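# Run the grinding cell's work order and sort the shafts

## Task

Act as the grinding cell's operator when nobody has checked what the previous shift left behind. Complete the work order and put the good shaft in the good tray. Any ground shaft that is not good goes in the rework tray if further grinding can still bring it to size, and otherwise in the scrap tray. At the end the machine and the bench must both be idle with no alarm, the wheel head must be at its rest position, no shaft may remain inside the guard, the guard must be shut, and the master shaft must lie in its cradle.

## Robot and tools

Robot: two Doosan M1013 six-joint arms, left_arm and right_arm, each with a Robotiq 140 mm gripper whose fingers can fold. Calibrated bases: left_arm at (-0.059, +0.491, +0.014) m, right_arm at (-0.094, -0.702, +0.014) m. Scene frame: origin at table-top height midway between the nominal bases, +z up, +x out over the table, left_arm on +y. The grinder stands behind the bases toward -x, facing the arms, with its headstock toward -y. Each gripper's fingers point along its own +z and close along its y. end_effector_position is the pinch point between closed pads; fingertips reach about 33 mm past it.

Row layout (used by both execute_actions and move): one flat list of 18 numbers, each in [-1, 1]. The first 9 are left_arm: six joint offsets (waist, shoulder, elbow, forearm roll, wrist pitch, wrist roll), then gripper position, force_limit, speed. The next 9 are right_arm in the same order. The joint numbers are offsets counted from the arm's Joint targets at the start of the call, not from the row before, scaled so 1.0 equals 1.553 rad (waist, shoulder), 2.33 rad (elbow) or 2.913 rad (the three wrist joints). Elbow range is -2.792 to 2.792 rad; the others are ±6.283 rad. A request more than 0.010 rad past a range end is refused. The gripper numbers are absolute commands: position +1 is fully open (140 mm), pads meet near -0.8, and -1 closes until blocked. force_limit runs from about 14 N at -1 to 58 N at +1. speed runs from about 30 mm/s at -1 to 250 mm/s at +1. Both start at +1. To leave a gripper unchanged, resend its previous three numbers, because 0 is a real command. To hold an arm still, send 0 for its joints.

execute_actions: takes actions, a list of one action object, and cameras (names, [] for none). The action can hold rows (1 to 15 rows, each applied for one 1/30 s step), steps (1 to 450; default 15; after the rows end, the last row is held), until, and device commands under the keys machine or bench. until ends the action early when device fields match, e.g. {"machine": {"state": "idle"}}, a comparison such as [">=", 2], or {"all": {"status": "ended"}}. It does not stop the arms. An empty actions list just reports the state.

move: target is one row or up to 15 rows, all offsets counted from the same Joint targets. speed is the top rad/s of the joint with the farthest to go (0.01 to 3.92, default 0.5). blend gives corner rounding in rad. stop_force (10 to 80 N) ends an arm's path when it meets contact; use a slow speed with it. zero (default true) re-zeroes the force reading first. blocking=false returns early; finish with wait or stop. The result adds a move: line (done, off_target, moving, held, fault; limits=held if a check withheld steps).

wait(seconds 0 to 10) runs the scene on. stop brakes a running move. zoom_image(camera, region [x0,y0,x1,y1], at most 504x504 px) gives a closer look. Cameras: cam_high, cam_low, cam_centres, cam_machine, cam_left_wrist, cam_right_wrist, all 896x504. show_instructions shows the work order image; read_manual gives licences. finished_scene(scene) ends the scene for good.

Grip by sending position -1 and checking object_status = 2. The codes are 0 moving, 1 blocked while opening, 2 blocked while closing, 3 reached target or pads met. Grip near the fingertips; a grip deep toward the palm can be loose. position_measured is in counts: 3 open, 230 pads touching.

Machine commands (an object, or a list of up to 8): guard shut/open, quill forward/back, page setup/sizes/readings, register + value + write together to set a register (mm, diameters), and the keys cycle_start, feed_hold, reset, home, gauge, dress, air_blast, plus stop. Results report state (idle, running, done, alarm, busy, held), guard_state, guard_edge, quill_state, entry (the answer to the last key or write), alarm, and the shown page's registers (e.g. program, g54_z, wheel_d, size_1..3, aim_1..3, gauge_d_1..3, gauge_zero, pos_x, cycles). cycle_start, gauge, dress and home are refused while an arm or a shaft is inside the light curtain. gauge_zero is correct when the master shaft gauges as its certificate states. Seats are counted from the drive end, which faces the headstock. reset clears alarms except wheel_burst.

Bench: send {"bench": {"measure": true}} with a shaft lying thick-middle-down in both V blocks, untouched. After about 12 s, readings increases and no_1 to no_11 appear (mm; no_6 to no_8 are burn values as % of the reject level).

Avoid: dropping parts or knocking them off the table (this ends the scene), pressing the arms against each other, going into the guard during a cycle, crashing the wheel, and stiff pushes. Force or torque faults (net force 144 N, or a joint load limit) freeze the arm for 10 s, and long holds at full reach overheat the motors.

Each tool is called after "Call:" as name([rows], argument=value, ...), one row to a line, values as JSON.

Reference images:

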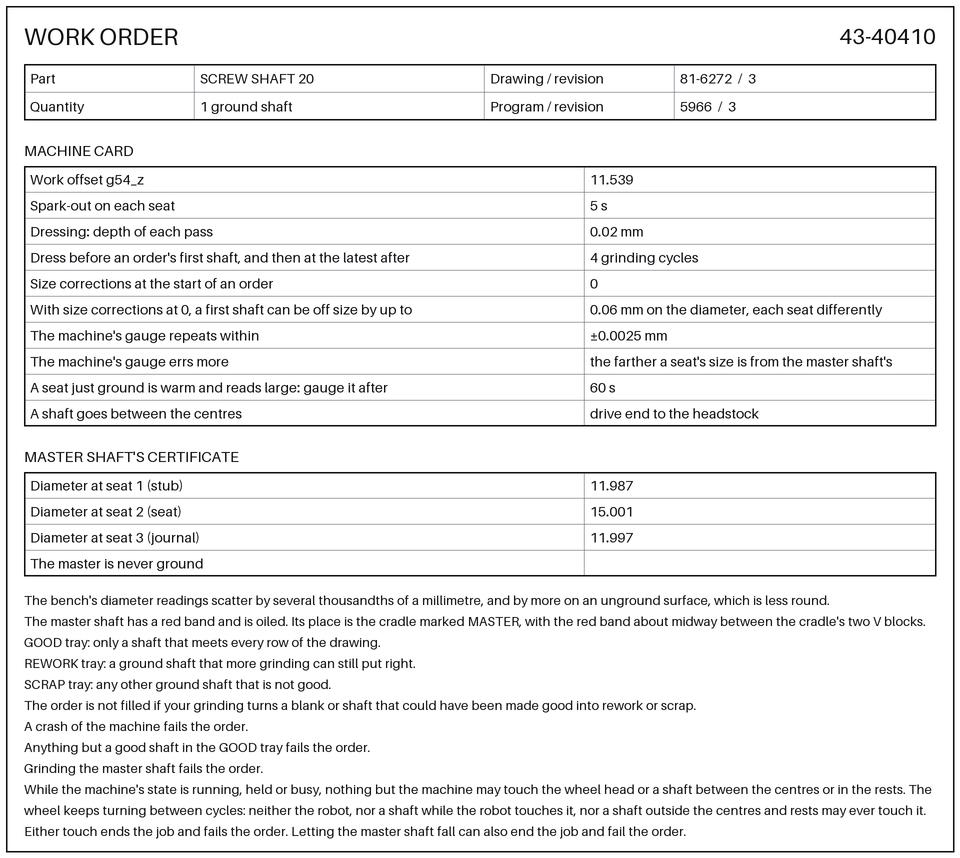

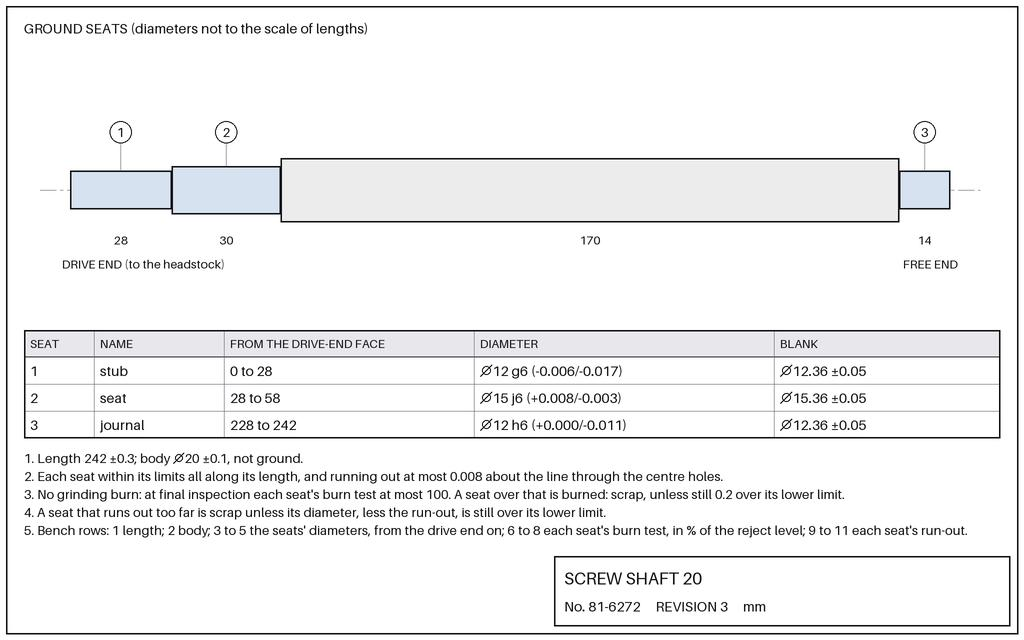

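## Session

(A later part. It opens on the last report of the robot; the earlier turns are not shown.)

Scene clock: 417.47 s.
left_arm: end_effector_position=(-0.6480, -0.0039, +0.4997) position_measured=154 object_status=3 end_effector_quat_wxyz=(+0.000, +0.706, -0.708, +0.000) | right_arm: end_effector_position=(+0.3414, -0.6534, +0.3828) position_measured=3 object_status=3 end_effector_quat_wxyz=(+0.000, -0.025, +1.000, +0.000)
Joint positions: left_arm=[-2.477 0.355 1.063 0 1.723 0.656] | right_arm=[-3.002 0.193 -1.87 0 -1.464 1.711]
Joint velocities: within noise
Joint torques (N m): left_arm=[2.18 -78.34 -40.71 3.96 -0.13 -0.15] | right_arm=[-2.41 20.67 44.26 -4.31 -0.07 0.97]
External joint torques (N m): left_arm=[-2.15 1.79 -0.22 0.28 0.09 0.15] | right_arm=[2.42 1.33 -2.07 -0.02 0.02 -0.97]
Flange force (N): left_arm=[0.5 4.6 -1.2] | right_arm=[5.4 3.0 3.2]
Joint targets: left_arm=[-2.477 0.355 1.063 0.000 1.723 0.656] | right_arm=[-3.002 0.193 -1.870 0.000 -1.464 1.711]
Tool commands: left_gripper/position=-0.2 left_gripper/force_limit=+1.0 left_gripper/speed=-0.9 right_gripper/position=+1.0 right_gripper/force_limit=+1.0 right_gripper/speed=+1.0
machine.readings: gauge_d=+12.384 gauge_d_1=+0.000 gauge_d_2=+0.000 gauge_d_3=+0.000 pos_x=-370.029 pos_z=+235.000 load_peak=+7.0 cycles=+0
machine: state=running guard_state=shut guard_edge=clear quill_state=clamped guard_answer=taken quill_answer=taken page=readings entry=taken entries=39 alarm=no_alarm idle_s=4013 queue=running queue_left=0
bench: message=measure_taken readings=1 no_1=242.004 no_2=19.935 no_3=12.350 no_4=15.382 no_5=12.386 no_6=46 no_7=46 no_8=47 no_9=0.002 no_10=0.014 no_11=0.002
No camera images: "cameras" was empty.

Call:
execute_actions([
  {"steps":450,"until":{"machine":{"state":["!=","running"]}}},
], cameras=[])

Call:
execute_actions([
  {"steps":450,"until":{"machine":{"state":["!=","running"]}}},
], cameras=[])

Call:
execute_actions([
  {"steps":450,"until":{"machine":{"state":["!=","running"]}}},
], cameras=[])

Call:
execute_actions([
  {"steps":450,"until":{"machine":{"state":["!=","running"]}}},
], cameras=[])

Call:
execute_actions([
  {"steps":450,"until":{"machine":{"idle_s":[">=",62]}}},
], cameras=[])

Scene clock: 433.10 s.
left_arm: end_effector_position=(-0.6480, -0.0039, +0.4997) position_measured=154 object_status=3 end_effector_quat_wxyz=(+0.000, +0.706, -0.708, +0.000) | right_arm: end_effector_position=(+0.3414, -0.6534, +0.3828) position_measured=3 object_status=3 end_effector_quat_wxyz=(+0.000, -0.025, +1.000, +0.000)
Joint positions: left_arm=[-2.477 0.355 1.063 0 1.723 0.656] | right_arm=[-3.002 0.193 -1.87 0 -1.464 1.711]
Joint velocities: within noise
Joint torques (N m): left_arm=[2.39 -78.29 -40.75 3.95 -0.15 -0.14] | right_arm=[-2.55 21.59 44.21 -4.24 0.1 0.89]
External joint torques (N m): left_arm=[-2.34 1.74 -0.18 0.29 0.12 0.14] | right_arm=[2.58 0.39 -1.89 -0.1 -0.14 -0.89]
Flange force (N): left_arm=[0.1 4.6 -1.1] | right_arm=[3.7 3.6 2.8]
Joint targets: left_arm=[-2.477 0.355 1.063 0.000 1.723 0.656] | right_arm=[-3.002 0.193 -1.870 0.000 -1.464 1.711]
Tool commands: left_gripper/position=-0.2 left_gripper/force_limit=+1.0 left_gripper/speed=-0.9 right_gripper/position=+1.0 right_gripper/force_limit=+1.0 right_gripper/speed=+1.0
machine.readings: gauge_d=+12.384 gauge_d_1=+0.000 gauge_d_2=+0.000 gauge_d_3=+0.000 pos_x=-370.186 pos_z=+235.000 load_peak=+7.0 cycles=+0
machine: state=running guard_state=shut guard_edge=clear quill_state=clamped guard_answer=taken quill_answer=taken page=readings entry=taken entries=39 alarm=no_alarm idle_s=4029 queue=running queue_left=0
bench: message=measure_taken readings=1 no_1=242.004 no_2=19.935 no_3=12.350 no_4=15.382 no_5=12.386 no_6=46 no_7=46 no_8=47 no_9=0.002 no_10=0.014 no_11=0.002
No camera images: "cameras" was empty.

Scene clock: 448.30 s.
left_arm: end_effector_position=(-0.6480, -0.0039, +0.4997) position_measured=154 object_status=3 end_effector_quat_wxyz=(+0.000, +0.706, -0.708, +0.000) | right_arm: end_effector_position=(+0.3414, -0.6534, +0.3828) position_measured=3 object_status=3 end_effector_quat_wxyz=(+0.000, -0.025, +1.000, +0.000)
Joint positions: left_arm=[-2.477 0.355 1.063 0 1.723 0.656] | right_arm=[-3.002 0.193 -1.87 0 -1.464 1.711]
Joint velocities: within noise
Joint torques (N m): left_arm=[2.27 -78.38 -40.84 3.92 -0.15 -0.14] | right_arm=[-2.22 21.32 43.94 -4.25 -0.03 0.98]
External joint torques (N m): left_arm=[-2.27 2.03 -0.06 0.32 0.11 0.14] | right_arm=[2.19 0.91 -1.71 -0.09 -0.02 -0.98]
Flange force (N): left_arm=[0.4 4.7 -0.9] | right_arm=[4.2 2.5 2.6]
Joint targets: left_arm=[-2.477 0.355 1.063 0.000 1.723 0.656] | right_arm=[-3.002 0.193 -1.870 0.000 -1.464 1.711]
Tool commands: left_gripper/position=-0.2 left_gripper/force_limit=+1.0 left_gripper/speed=-0.9 right_gripper/position=+1.0 right_gripper/force_limit=+1.0 right_gripper/speed=+1.0
machine.readings: gauge_d=+12.384 gauge_d_1=+0.000 gauge_d_2=+0.000 gauge_d_3=+0.000 pos_x=-370.243 pos_z=+235.000 load_peak=+7.0 cycles=+0
machine: state=running guard_state=shut guard_edge=clear quill_state=clamped guard_answer=taken quill_answer=taken page=readings entry=taken entries=39 alarm=no_alarm idle_s=4044 queue=running queue_left=0
bench: message=measure_taken readings=1 no_1=242.004 no_2=19.935 no_3=12.350 no_4=15.382 no_5=12.386 no_6=46 no_7=46 no_8=47 no_9=0.002 no_10=0.014 no_11=0.002
No camera images: "cameras" was empty.

Scene clock: 463.50 s.
left_arm: end_effector_position=(-0.6480, -0.0039, +0.4997) position_measured=154 object_status=3 end_effector_quat_wxyz=(+0.000, +0.706, -0.708, +0.000) | right_arm: end_effector_position=(+0.3414, -0.6534, +0.3828) position_measured=3 object_status=3 end_effector_quat_wxyz=(+0.000, -0.025, +1.000, +0.000)
Joint positions: left_arm=[-2.477 0.355 1.063 0 1.723 0.656] | right_arm=[-3.002 0.193 -1.87 0 -1.464 1.711]
Joint velocities: within noise
Joint torques (N m): left_arm=[2.4 -78.43 -40.82 3.95 -0.15 -0.15] | right_arm=[-2.76 20.89 44.08 -4.24 0.08 0.98]
External joint torques (N m): left_arm=[-2.43 2.06 -0.05 0.28 0.11 0.15] | right_arm=[2.79 1.01 -1.88 -0.09 -0.13 -0.98]
Flange force (N): left_arm=[0.2 4.8 -0.9] | right_arm=[4.8 3.8 2.7]
Joint targets: left_arm=[-2.477 0.355 1.063 0.000 1.723 0.656] | right_arm=[-3.002 0.193 -1.870 0.000 -1.464 1.711]
Tool commands: left_gripper/position=-0.2 left_gripper/force_limit=+1.0 left_gripper/speed=-0.9 right_gripper/position=+1.0 right_gripper/force_limit=+1.0 right_gripper/speed=+1.0
machine.readings: gauge_d=+12.384 gauge_d_1=+0.000 gauge_d_2=+0.000 gauge_d_3=+0.000 pos_x=-370.273 pos_z=+235.000 load_peak=+7.0 cycles=+0
machine: state=running guard_state=shut guard_edge=clear quill_state=clamped guard_answer=taken quill_answer=taken page=readings entry=taken entries=39 alarm=no_alarm idle_s=4059 queue=running queue_left=0
bench: message=measure_taken readings=1 no_1=242.004 no_2=19.935 no_3=12.350 no_4=15.382 no_5=12.386 no_6=46 no_7=46 no_8=47 no_9=0.002 no_10=0.014 no_11=0.002
No camera images: "cameras" was empty.

Scene clock: 477.13 s.
left_arm: end_effector_position=(-0.6480, -0.0039, +0.4997) position_measured=154 object_status=3 end_effector_quat_wxyz=(+0.000, +0.706, -0.708, +0.000) | right_arm: end_effector_position=(+0.3414, -0.6534, +0.3828) position_measured=3 object_status=3 end_effector_quat_wxyz=(+0.000, -0.025, +1.000, +0.000)
Joint positions: left_arm=[-2.477 0.355 1.063 0 1.723 0.656] | right_arm=[-3.002 0.193 -1.87 0 -1.464 1.711]
Joint velocities: within noise
Joint torques (N m): left_arm=[2.35 -78.49 -40.83 3.94 -0.17 -0.13] | right_arm=[-2.52 21.67 43.92 -4.24 0.04 0.91]
External joint torques (N m): left_arm=[-2.34 1.64 -0.22 0.31 0.13 0.13] | right_arm=[2.46 0.66 -1.74 -0.09 -0.1 -0.91]
Flange force (N): left_arm=[0.1 4.6 -1.2] | right_arm=[3.9 3.3 2.6]
Joint targets: left_arm=[-2.477 0.355 1.063 0.000 1.723 0.656] | right_arm=[-3.002 0.193 -1.870 0.000 -1.464 1.711]
Tool commands: left_gripper/position=-0.2 left_gripper/force_limit=+1.0 left_gripper/speed=-0.9 right_gripper/position=+1.0 right_gripper/force_limit=+1.0 right_gripper/speed=+1.0
machine.readings: gauge_d=+12.384 gauge_d_1=+0.000 gauge_d_2=+0.000 gauge_d_3=+0.000 pos_x=+0.000 pos_z=+0.000 load_peak=+7.0 cycles=+1
machine: state=done guard_state=shut guard_edge=clear quill_state=clamped guard_answer=taken quill_answer=taken page=readings entry=taken entries=39 alarm=no_alarm idle_s=0 queue=done queue_left=0
bench: message=measure_taken readings=1 no_1=242.004 no_2=19.935 no_3=12.350 no_4=15.382 no_5=12.386 no_6=46 no_7=46 no_8=47 no_9=0.002 no_10=0.014 no_11=0.002
No camera images: "cameras" was empty.

Scene clock: 492.33 s.
left_arm: end_effector_position=(-0.6480, -0.0039, +0.4997) position_measured=154 object_status=3 end_effector_quat_wxyz=(+0.000, +0.706, -0.708, +0.000) | right_arm: end_effector_position=(+0.3414, -0.6534, +0.3828) position_measured=3 object_status=3 end_effector_quat_wxyz=(+0.000, -0.025, +1.000, +0.000)
Joint positions: left_arm=[-2.477 0.355 1.063 0 1.723 0.656] | right_arm=[-3.002 0.193 -1.87 0 -1.464 1.711]
Joint velocities: within noise
Joint torques (N m): left_arm=[2.22 -78.42 -40.87 3.98 -0.17 -0.13] | right_arm=[-2.47 21.23 44.07 -4.23 0.05 0.87]
External joint torques (N m): left_arm=[-2.23 1.77 -0.15 0.27 0.14 0.13] | right_arm=[2.45 0.87 -1.98 -0.09 -0.11 -0.87]
Flange force (N): left_arm=[0.2 4.5 -1.1] | right_arm=[4.6 3.3 2.9]
Joint targets: left_arm=[-2.477 0.355 1.063 0.000 1.723 0.656] | right_arm=[-3.002 0.193 -1.870 0.000 -1.464 1.711]
Tool commands: left_gripper/position=-0.2 left_gripper/force_limit=+1.0 left_gripper/speed=-0.9 right_gripper/position=+1.0 right_gripper/force_limit=+1.0 right_gripper/speed=+1.0
machine.readings: gauge_d=+12.384 gauge_d_1=+0.000 gauge_d_2=+0.000 gauge_d_3=+0.000 pos_x=+0.000 pos_z=+0.000 load_peak=+7.0 cycles=+1
machine: state=done guard_state=shut guard_edge=clear quill_state=clamped guard_answer=taken quill_answer=taken page=readings entry=taken entries=39 alarm=no_alarm idle_s=15 queue=done queue_left=0
bench: message=measure_taken readings=1 no_1=242.004 no_2=19.935 no_3=12.350 no_4=15.382 no_5=12.386 no_6=46 no_7=46 no_8=47 no_9=0.002 no_10=0.014 no_11=0.002
No camera images: "cameras" was empty.

Call:
wait(seconds=10, cameras=[])

Call:
wait(seconds=10, cameras=[])

Call:
wait(seconds=10, cameras=[])

Call:
wait(seconds=10, cameras=[])

Call:
wait(seconds=8, cameras=[])

Scene clock: 505.10 s.
left_arm: end_effector_position=(-0.6480, -0.0039, +0.4997) position_measured=154 object_status=3 end_effector_quat_wxyz=(+0.000, +0.706, -0.708, +0.000) | right_arm: end_effector_position=(+0.3414, -0.6534, +0.3828) position_measured=3 object_status=3 end_effector_quat_wxyz=(+0.000, -0.025, +1.000, +0.000)
Joint positions: left_arm=[-2.477 0.355 1.063 0 1.723 0.656] | right_arm=[-3.002 0.193 -1.87 0 -1.464 1.711]
Joint velocities: within noise
Joint torques (N m): left_arm=[2.39 -78.54 -40.79 3.97 -0.13 -0.14] | right_arm=[-1.81 21.45 44.18 -4.27 -0.04 1.01]
External joint torques (N m): left_arm=[-2.31 1.91 -0.13 0.26 0.09 0.14] | right_arm=[1.87 0.45 -1.89 -0.07 0 -1.01]
Flange force (N): left_arm=[0.3 4.7 -1.0] | right_arm=[3.5 1.7 3.1]
Joint targets: left_arm=[-2.477 0.355 1.063 0.000 1.723 0.656] | right_arm=[-3.002 0.193 -1.870 0.000 -1.464 1.711]
Tool commands: left_gripper/position=-0.2 left_gripper/force_limit=+1.0 left_gripper/speed=-0.9 right_gripper/position=+1.0 right_gripper/force_limit=+1.0 right_gripper/speed=+1.0
machine.readings: gauge_d=+12.384 gauge_d_1=+0.000 gauge_d_2=+0.000 gauge_d_3=+0.000 pos_x=+0.000 pos_z=+0.000 load_peak=+7.0 cycles=+1
machine: state=done guard_state=shut guard_edge=clear quill_state=clamped guard_answer=taken quill_answer=taken page=readings entry=taken entries=39 alarm=no_alarm idle_s=28 queue=done queue_left=0
bench: message=measure_taken readings=1 no_1=242.004 no_2=19.935 no_3=12.350 no_4=15.382 no_5=12.386 no_6=46 no_7=46 no_8=47 no_9=0.002 no_10=0.014 no_11=0.002
wait: 10.00 s; at rest from the start
No camera images: "cameras" was empty.

Scene clock: 515.10 s.
left_arm: end_effector_position=(-0.6480, -0.0039, +0.4997) position_measured=154 object_status=3 end_effector_quat_wxyz=(+0.000, +0.706, -0.708, +0.000) | right_arm: end_effector_position=(+0.3414, -0.6534, +0.3828) position_measured=3 object_status=3 end_effector_quat_wxyz=(+0.000, -0.025, +1.000, +0.000)
Joint positions: left_arm=[-2.477 0.355 1.063 0 1.723 0.656] | right_arm=[-3.002 0.193 -1.87 0 -1.464 1.711]
Joint velocities: within noise
Joint torques (N m): left_arm=[2.56 -78.37 -40.79 3.92 -0.15 -0.12] | right_arm=[-2.25 21.5 43.96 -4.15 0.02 0.88]
External joint torques (N m): left_arm=[-2.64 2.21 -0.04 0.31 0.11 0.12] | right_arm=[2.25 0.45 -1.86 -0.17 -0.08 -0.88]
Flange force (N): left_arm=[0.1 5.2 -0.9] | right_arm=[3.7 2.9 2.9]
Joint targets: left_arm=[-2.477 0.355 1.063 0.000 1.723 0.656] | right_arm=[-3.002 0.193 -1.870 0.000 -1.464 1.711]
Tool commands: left_gripper/position=-0.2 left_gripper/force_limit=+1.0 left_gripper/speed=-0.9 right_gripper/position=+1.0 right_gripper/force_limit=+1.0 right_gripper/speed=+1.0
machine.readings: gauge_d=+12.384 gauge_d_1=+0.000 gauge_d_2=+0.000 gauge_d_3=+0.000 pos_x=+0.000 pos_z=+0.000 load_peak=+7.0 cycles=+1
machine: state=done guard_state=shut guard_edge=clear quill_state=clamped guard_answer=taken quill_answer=taken page=readings entry=taken entries=39 alarm=no_alarm idle_s=38 queue=done queue_left=0
bench: message=measure_taken readings=1 no_1=242.004 no_2=19.935 no_3=12.350 no_4=15.382 no_5=12.386 no_6=46 no_7=46 no_8=47 no_9=0.002 no_10=0.014 no_11=0.002
wait: 10.00 s
No camera images: "cameras" was empty.

Scene clock: 525.10 s.
left_arm: end_effector_position=(-0.6480, -0.0039, +0.4997) position_measured=154 object_status=3 end_effector_quat_wxyz=(+0.000, +0.706, -0.708, +0.000) | right_arm: end_effector_position=(+0.3414, -0.6534, +0.3828) position_measured=3 object_status=3 end_effector_quat_wxyz=(+0.000, -0.025, +1.000, +0.000)
Joint positions: left_arm=[-2.477 0.355 1.063 0 1.723 0.656] | right_arm=[-3.002 0.193 -1.87 0 -1.464 1.711]
Joint velocities: within noise
Joint torques (N m): left_arm=[2.16 -78.34 -40.83 3.96 -0.15 -0.15] | right_arm=[-2.59 21.42 43.9 -4.26 0.06 0.93]
External joint torques (N m): left_arm=[-2.2 1.59 -0.24 0.29 0.11 0.15] | right_arm=[2.54 0.9 -1.75 -0.07 -0.13 -0.93]
Flange force (N): left_arm=[0.2 4.4 -1.2] | right_arm=[4.4 3.4 2.5]
Joint targets: left_arm=[-2.477 0.355 1.063 0.000 1.723 0.656] | right_arm=[-3.002 0.193 -1.870 0.000 -1.464 1.711]
Tool commands: left_gripper/position=-0.2 left_gripper/force_limit=+1.0 left_gripper/speed=-0.9 right_gripper/position=+1.0 right_gripper/force_limit=+1.0 right_gripper/speed=+1.0
machine.readings: gauge_d=+12.384 gauge_d_1=+0.000 gauge_d_2=+0.000 gauge_d_3=+0.000 pos_x=+0.000 pos_z=+0.000 load_peak=+7.0 cycles=+1
machine: state=done guard_state=shut guard_edge=clear quill_state=clamped guard_answer=taken quill_answer=taken page=readings entry=taken entries=39 alarm=no_alarm idle_s=48 queue=done queue_left=0
bench: message=measure_taken readings=1 no_1=242.004 no_2=19.935 no_3=12.350 no_4=15.382 no_5=12.386 no_6=46 no_7=46 no_8=47 no_9=0.002 no_10=0.014 no_11=0.002
wait: 10.00 s
No camera images: "cameras" was empty.

Scene clock: 535.10 s.
left_arm: end_effector_position=(-0.6480, -0.0039, +0.4997) position_measured=154 object_status=3 end_effector_quat_wxyz=(+0.000, +0.706, -0.708, +0.000) | right_arm: end_effector_position=(+0.3414, -0.6534, +0.3828) position_measured=3 object_status=3 end_effector_quat_wxyz=(+0.000, -0.025, +1.000, +0.000)
Joint positions: left_arm=[-2.477 0.355 1.063 0 1.723 0.656] | right_arm=[-3.002 0.193 -1.87 0 -1.464 1.711]
Joint velocities: within noise
Joint torques (N m): left_arm=[2.37 -78.29 -40.87 3.92 -0.15 -0.15] | right_arm=[-2.42 21.29 43.95 -4.27 0.06 0.78]
External joint torques (N m): left_arm=[-2.36 1.47 -0.19 0.32 0.11 0.15] | right_arm=[2.38 1.04 -1.79 -0.05 -0.13 -0.78]
Flange force (N): left_arm=[-0.2 4.2 -1.0] | right_arm=[4.7 3.4 2.5]
Joint targets: left_arm=[-2.477 0.355 1.063 0.000 1.723 0.656] | right_arm=[-3.002 0.193 -1.870 0.000 -1.464 1.711]
Tool commands: left_gripper/position=-0.2 left_gripper/force_limit=+1.0 left_gripper/speed=-0.9 right_gripper/position=+1.0 right_gripper/force_limit=+1.0 right_gripper/speed=+1.0
machine.readings: gauge_d=+12.384 gauge_d_1=+0.000 gauge_d_2=+0.000 gauge_d_3=+0.000 pos_x=+0.000 pos_z=+0.000 load_peak=+7.0 cycles=+1
machine: state=done guard_state=shut guard_edge=clear quill_state=clamped guard_answer=taken quill_answer=taken page=readings entry=taken entries=39 alarm=no_alarm idle_s=58 queue=done queue_left=0
bench: message=measure_taken readings=1 no_1=242.004 no_2=19.935 no_3=12.350 no_4=15.382 no_5=12.386 no_6=46 no_7=46 no_8=47 no_9=0.002 no_10=0.014 no_11=0.002
wait: 10.00 s
No camera images: "cameras" was empty.

Scene clock: 543.10 s.
left_arm: end_effector_position=(-0.6480, -0.0039, +0.4997) position_measured=154 object_status=3 end_effector_quat_wxyz=(+0.000, +0.706, -0.708, +0.000) | right_arm: end_effector_position=(+0.3414, -0.6534, +0.3828) position_measured=3 object_status=3 end_effector_quat_wxyz=(+0.000, -0.025, +1.000, +0.000)
Joint positions: left_arm=[-2.477 0.355 1.063 0 1.723 0.656] | right_arm=[-3.002 0.193 -1.87 0 -1.464 1.711]
Joint velocities: within noise
Joint torques (N m): left_arm=[2.39 -78.32 -40.81 3.95 -0.13 -0.17] | right_arm=[-2.42 21.45 44.03 -4.29 0.06 0.89]
External joint torques (N m): left_arm=[-2.22 1.58 -0.19 0.31 0.1 0.17] | right_arm=[2.36 0.92 -1.86 -0.04 -0.12 -0.89]
Flange force (N): left_arm=[0.1 4.3 -1.1] | right_arm=[4.5 3.1 2.7]
Joint targets: left_arm=[-2.477 0.355 1.063 0.000 1.723 0.656] | right_arm=[-3.002 0.193 -1.870 0.000 -1.464 1.711]
Tool commands: left_gripper/position=-0.2 left_gripper/force_limit=+1.0 left_gripper/speed=-0.9 right_gripper/position=+1.0 right_gripper/force_limit=+1.0 right_gripper/speed=+1.0
machine.readings: gauge_d=+12.384 gauge_d_1=+0.000 gauge_d_2=+0.000 gauge_d_3=+0.000 pos_x=+0.000 pos_z=+0.000 load_peak=+7.0 cycles=+1
machine: state=done guard_state=shut guard_edge=clear quill_state=clamped guard_answer=taken quill_answer=taken page=readings entry=taken entries=39 alarm=no_alarm idle_s=66 queue=done queue_left=0
bench: message=measure_taken readings=1 no_1=242.004 no_2=19.935 no_3=12.350 no_4=15.382 no_5=12.386 no_6=46 no_7=46 no_8=47 no_9=0.002 no_10=0.014 no_11=0.002
wait: 8.00 s
No camera images: "cameras" was empty.

Call:
execute_actions([
  {"machine":[{"register":"gauge_at","value":1,"write":true,"gauge":true},{"register":"gauge_at","value":2,"write":true,"gauge":true},{"register":"gauge_at","value":3,"write":true,"gauge":true}],"steps":450,"until":{"machine":{"queue":["!=","running"]}}},
], cameras=[])

Call:
execute_actions([
  {"machine":[{"register":"gauge_at","value":1,"write":true,"gauge":true},{"register":"gauge_at","value":2,"write":true,"gauge":true},{"register":"gauge_at","value":3,"write":true,"gauge":true}],"steps":450,"until":{"machine":{"queue":["!=","running"]}}},
], cameras=[])

Call:
execute_actions([
  {"machine":[{"register":"gauge_at","value":1,"write":true,"gauge":true},{"register":"gauge_at","value":2,"write":true,"gauge":true},{"register":"gauge_at","value":3,"write":true,"gauge":true}],"steps":450,"until":{"machine":{"queue":["!=","running"]}}},
], cameras=[])

Scene clock: 555.77 s.
left_arm: end_effector_position=(-0.6480, -0.0039, +0.4997) position_measured=154 object_status=3 end_effector_quat_wxyz=(+0.000, +0.706, -0.708, +0.000) | right_arm: end_effector_position=(+0.3414, -0.6534, +0.3828) position_measured=3 object_status=3 end_effector_quat_wxyz=(+0.000, -0.025, +1.000, +0.000)
Joint positions: left_arm=[-2.477 0.355 1.063 0 1.723 0.656] | right_arm=[-3.002 0.193 -1.87 0 -1.464 1.711]
Joint velocities: within noise
Joint torques (N m): left_arm=[2.32 -78.3 -40.82 3.95 -0.14 -0.18] | right_arm=[-2.18 21.12 44.08 -4.17 0.03 0.88]
External joint torques (N m): left_arm=[-2.27 1.61 -0.22 0.3 0.1 0.18] | right_arm=[2.24 0.78 -1.81 -0.16 -0.08 -0.88]
Flange force (N): left_arm=[0.1 4.4 -1.1] | right_arm=[4.2 2.8 2.7]
Joint targets: left_arm=[-2.477 0.355 1.063 0.000 1.723 0.656] | right_arm=[-3.002 0.193 -1.870 0.000 -1.464 1.711]
Tool commands: left_gripper/position=-0.2 left_gripper/force_limit=+1.0 left_gripper/speed=-0.9 right_gripper/position=+1.0 right_gripper/force_limit=+1.0 right_gripper/speed=+1.0
machine.readings: gauge_d=+12.063 gauge_d_1=+12.066 gauge_d_2=+15.079 gauge_d_3=+12.063 pos_x=+0.000 pos_z=+0.000 load_peak=+7.0 cycles=+1
machine: state=done guard_state=shut guard_edge=clear quill_state=clamped guard_answer=taken quill_answer=taken page=readings entry=taken entries=45 alarm=no_alarm idle_s=78 queue=done queue_left=0
bench: message=measure_taken readings=1 no_1=242.004 no_2=19.935 no_3=12.350 no_4=15.382 no_5=12.386 no_6=46 no_7=46 no_8=47 no_9=0.002 no_10=0.014 no_11=0.002
No camera images: "cameras" was empty.

Scene clock: 568.10 s.
left_arm: end_effector_position=(-0.6480, -0.0039, +0.4997) position_measured=154 object_status=3 end_effector_quat_wxyz=(+0.000, +0.706, -0.708, +0.000) | right_arm: end_effector_position=(+0.3414, -0.6534, +0.3828) position_measured=3 object_status=3 end_effector_quat_wxyz=(+0.000, -0.025, +1.000, +0.000)
Joint positions: left_arm=[-2.477 0.355 1.063 0 1.723 0.656] | right_arm=[-3.002 0.193 -1.87 0 -1.464 1.711]
Joint velocities: within noise
Joint torques (N m): left_arm=[2.38 -78.32 -40.81 3.97 -0.13 -0.13] | right_arm=[-2.07 21.32 44.08 -4.25 -0.02 0.88]
External joint torques (N m): left_arm=[-2.37 1.9 -0.09 0.26 0.09 0.13] | right_arm=[2.05 0.89 -1.97 -0.07 -0.04 -0.88]
Flange force (N): left_arm=[0.1 4.7 -0.9] | right_arm=[4.5 2.4 3.0]
Joint targets: left_arm=[-2.477 0.355 1.063 0.000 1.723 0.656] | right_arm=[-3.002 0.193 -1.870 0.000 -1.464 1.711]
Tool commands: left_gripper/position=-0.2 left_gripper/force_limit=+1.0 left_gripper/speed=-0.9 right_gripper/position=+1.0 right_gripper/force_limit=+1.0 right_gripper/speed=+1.0
machine.readings: gauge_d=+12.064 gauge_d_1=+12.066 gauge_d_2=+15.079 gauge_d_3=+12.064 pos_x=+0.000 pos_z=+0.000 load_peak=+7.0 cycles=+1
machine: state=done guard_state=shut guard_edge=clear quill_state=clamped guard_answer=taken quill_answer=taken page=readings entry=taken entries=51 alarm=no_alarm idle_s=90 queue=done queue_left=0
bench: message=measure_taken readings=1 no_1=242.004 no_2=19.935 no_3=12.350 no_4=15.382 no_5=12.386 no_6=46 no_7=46 no_8=47 no_9=0.002 no_10=0.014 no_11=0.002
No camera images: "cameras" was empty.

Scene clock: 580.43 s.
left_arm: end_effector_position=(-0.6480, -0.0039, +0.4997) position_measured=154 object_status=3 end_effector_quat_wxyz=(+0.000, +0.706, -0.708, +0.000) | right_arm: end_effector_position=(+0.3414, -0.6534, +0.3828) position_measured=3 object_status=3 end_effector_quat_wxyz=(+0.000, -0.025, +1.000, +0.000)
Joint positions: left_arm=[-2.477 0.355 1.063 0 1.723 0.656] | right_arm=[-3.002 0.193 -1.87 0 -1.464 1.711]
Joint velocities: within noise
Joint torques (N m): left_arm=[2.22 -78.47 -40.7 3.94 -0.12 -0.13] | right_arm=[-2.57 21.55 44.12 -4.27 0.01 0.88]
External joint torques (N m): left_arm=[-2.26 2.08 -0.22 0.29 0.08 0.13] | right_arm=[2.52 0.89 -1.72 -0.08 -0.06 -0.88]
Flange force (N): left_arm=[0.7 5.1 -1.2] | right_arm=[4.3 3.5 2.6]
Joint targets: left_arm=[-2.477 0.355 1.063 0.000 1.723 0.656] | right_arm=[-3.002 0.193 -1.870 0.000 -1.464 1.711]
Tool commands: left_gripper/position=-0.2 left_gripper/force_limit=+1.0 left_gripper/speed=-0.9 right_gripper/position=+1.0 right_gripper/force_limit=+1.0 right_gripper/speed=+1.0
machine.readings: gauge_d=+12.063 gauge_d_1=+12.066 gauge_d_2=+15.080 gauge_d_3=+12.063 pos_x=+0.000 pos_z=+0.000 load_peak=+7.0 cycles=+1
machine: state=done guard_state=shut guard_edge=clear quill_state=clamped guard_answer=taken quill_answer=taken page=readings entry=taken entries=57 alarm=no_alarm idle_s=103 queue=done queue_left=0
bench: message=measure_taken readings=1 no_1=242.004 no_2=19.935 no_3=12.350 no_4=15.382 no_5=12.386 no_6=46 no_7=46 no_8=47 no_9=0.002 no_10=0.014 no_11=0.002
No camera images: "cameras" was empty.

Call:
execute_actions([
  {"machine":[{"register":"size_1","value":0.0035,"write":true},{"register":"size_2","value":0.004,"write":true},{"register":"size_3","value":0.012,"write":true},{"page":"sizes"}],"steps":15},
], cameras=[])

Call:
execute_actions([
  {"machine":{"cycle_start":true},"steps":450},
], cameras=[])

Call:
execute_actions([
  {"machine":{"page":"readings"},"steps":450,"until":{"machine":{"state":["!=","running"]}}},
], cameras=[])

Scene clock: 581.77 s.
left_arm: end_effector_position=(-0.6480, -0.0039, +0.4997) position_measured=154 object_status=3 end_effector_quat_wxyz=(+0.000, +0.706, -0.708, +0.000) | right_arm: end_effector_position=(+0.3414, -0.6534, +0.3828) position_measured=3 object_status=3 end_effector_quat_wxyz=(+0.000, -0.025, +1.000, +0.000)
Joint positions: left_arm=[-2.477 0.355 1.063 0 1.723 0.656] | right_arm=[-3.002 0.193 -1.87 0 -1.464 1.711]
Joint velocities: within noise
Joint torques (N m): left_arm=[2.41 -78.36 -40.75 3.92 -0.16 -0.18] | right_arm=[-2.32 20.46 44.03 -4.21 -0.01 0.81]
External joint torques (N m): left_arm=[-2.37 1.99 -0.13 0.3 0.12 0.18] | right_arm=[2.34 1.4 -2.02 -0.1 -0.05 -0.81]
Flange force (N): left_arm=[0.4 4.8 -1.1] | right_arm=[5.5 3.2 3.0]
Joint targets: left_arm=[-2.477 0.355 1.063 0.000 1.723 0.656] | right_arm=[-3.002 0.193 -1.870 0.000 -1.464 1.711]
Tool commands: left_gripper/position=-0.2 left_gripper/force_limit=+1.0 left_gripper/speed=-0.9 right_gripper/position=+1.0 right_gripper/force_limit=+1.0 right_gripper/speed=+1.0
machine.sizes: size_1=+0.004 size_2=+0.004 size_3=+0.012 aim_1=+11.989 aim_2=+15.002 aim_3=+11.995
machine: state=done guard_state=shut guard_edge=clear quill_state=clamped guard_answer=taken quill_answer=taken page=sizes entry=taken entries=60 alarm=no_alarm idle_s=104 queue=done queue_left=0
bench: message=measure_taken readings=1 no_1=242.004 no_2=19.935 no_3=12.350 no_4=15.382 no_5=12.386 no_6=46 no_7=46 no_8=47 no_9=0.002 no_10=0.014 no_11=0.002
No camera images: "cameras" was empty.

Scene clock: 596.97 s.
left_arm: end_effector_position=(-0.6480, -0.0039, +0.4997) position_measured=154 object_status=3 end_effector_quat_wxyz=(+0.000, +0.706, -0.708, +0.000) | right_arm: end_effector_position=(+0.3414, -0.6534, +0.3828) position_measured=3 object_status=3 end_effector_quat_wxyz=(+0.000, -0.025, +1.000, +0.000)
Joint positions: left_arm=[-2.477 0.355 1.063 0 1.723 0.656] | right_arm=[-3.002 0.193 -1.87 0 -1.464 1.711]
Joint velocities: within noise
Joint torques (N m): left_arm=[2.23 -78.42 -40.83 3.96 -0.14 -0.12] | right_arm=[-1.9 21.38 44.02 -4.22 0 0.96]
External joint torques (N m): left_arm=[-2.29 2.22 0.01 0.25 0.1 0.12] | right_arm=[1.92 0.55 -1.85 -0.11 -0.05 -0.96]
Flange force (N): left_arm=[0.4 4.9 -0.8] | right_arm=[3.7 2.0 2.9]
Joint targets: left_arm=[-2.477 0.355 1.063 0.000 1.723 0.656] | right_arm=[-3.002 0.193 -1.870 0.000 -1.464 1.711]
Tool commands: left_gripper/position=-0.2 left_gripper/force_limit=+1.0 left_gripper/speed=-0.9 right_gripper/position=+1.0 right_gripper/force_limit=+1.0 right_gripper/speed=+1.0
machine.sizes: size_1=+0.004 size_2=+0.004 size_3=+0.012 aim_1=+11.989 aim_2=+15.002 aim_3=+11.995
machine: state=running guard_state=shut guard_edge=clear quill_state=clamped guard_answer=taken quill_answer=taken page=sizes entry=taken entries=61 alarm=no_alarm idle_s=119 queue=running queue_left=0
bench: message=measure_taken readings=1 no_1=242.004 no_2=19.935 no_3=12.350 no_4=15.382 no_5=12.386 no_6=46 no_7=46 no_8=47 no_9=0.002 no_10=0.014 no_11=0.002
No camera images: "cameras" was empty.

Scene clock: 612.17 s.
left_arm: end_effector_position=(-0.6480, -0.0039, +0.4997) position_measured=154 object_status=3 end_effector_quat_wxyz=(+0.000, +0.706, -0.708, +0.000) | right_arm: end_effector_position=(+0.3414, -0.6534, +0.3828) position_measured=3 object_status=3 end_effector_quat_wxyz=(+0.000, -0.025, +1.000, +0.000)
Joint positions: left_arm=[-2.477 0.355 1.063 0 1.723 0.656] | right_arm=[-3.002 0.193 -1.87 0 -1.464 1.711]
Joint velocities: within noise
Joint torques (N m): left_arm=[2.33 -78.18 -40.8 3.93 -0.18 -0.14] | right_arm=[-1.99 21.84 44 -4.22 0.01 0.82]
External joint torques (N m): left_arm=[-2.33 1.69 -0.18 0.31 0.13 0.14] | right_arm=[2.02 -0.15 -2.13 -0.08 -0.07 -0.82]
Flange force (N): left_arm=[0.1 4.5 -1.1] | right_arm=[3.0 2.6 3.4]
Joint targets: left_arm=[-2.477 0.355 1.063 0.000 1.723 0.656] | right_arm=[-3.002 0.193 -1.870 0.000 -1.464 1.711]
Tool commands: left_gripper/position=-0.2 left_gripper/force_limit=+1.0 left_gripper/speed=-0.9 right_gripper/position=+1.0 right_gripper/force_limit=+1.0 right_gripper/speed=+1.0
machine.readings: gauge_d=+12.063 gauge_d_1=+0.000 gauge_d_2=+0.000 gauge_d_3=+0.000 pos_x=-370.123 pos_z=+14.000 load_peak=+0.0 cycles=+1
machine: state=running guard_state=shut guard_edge=clear quill_state=clamped guard_answer=taken quill_answer=taken page=readings entry=taken entries=61 alarm=no_alarm idle_s=134 queue=done queue_left=0
bench: message=measure_taken readings=1 no_1=242.004 no_2=19.935 no_3=12.350 no_4=15.382 no_5=12.386 no_6=46 no_7=46 no_8=47 no_9=0.002 no_10=0.014 no_11=0.002
No camera images: "cameras" was empty.


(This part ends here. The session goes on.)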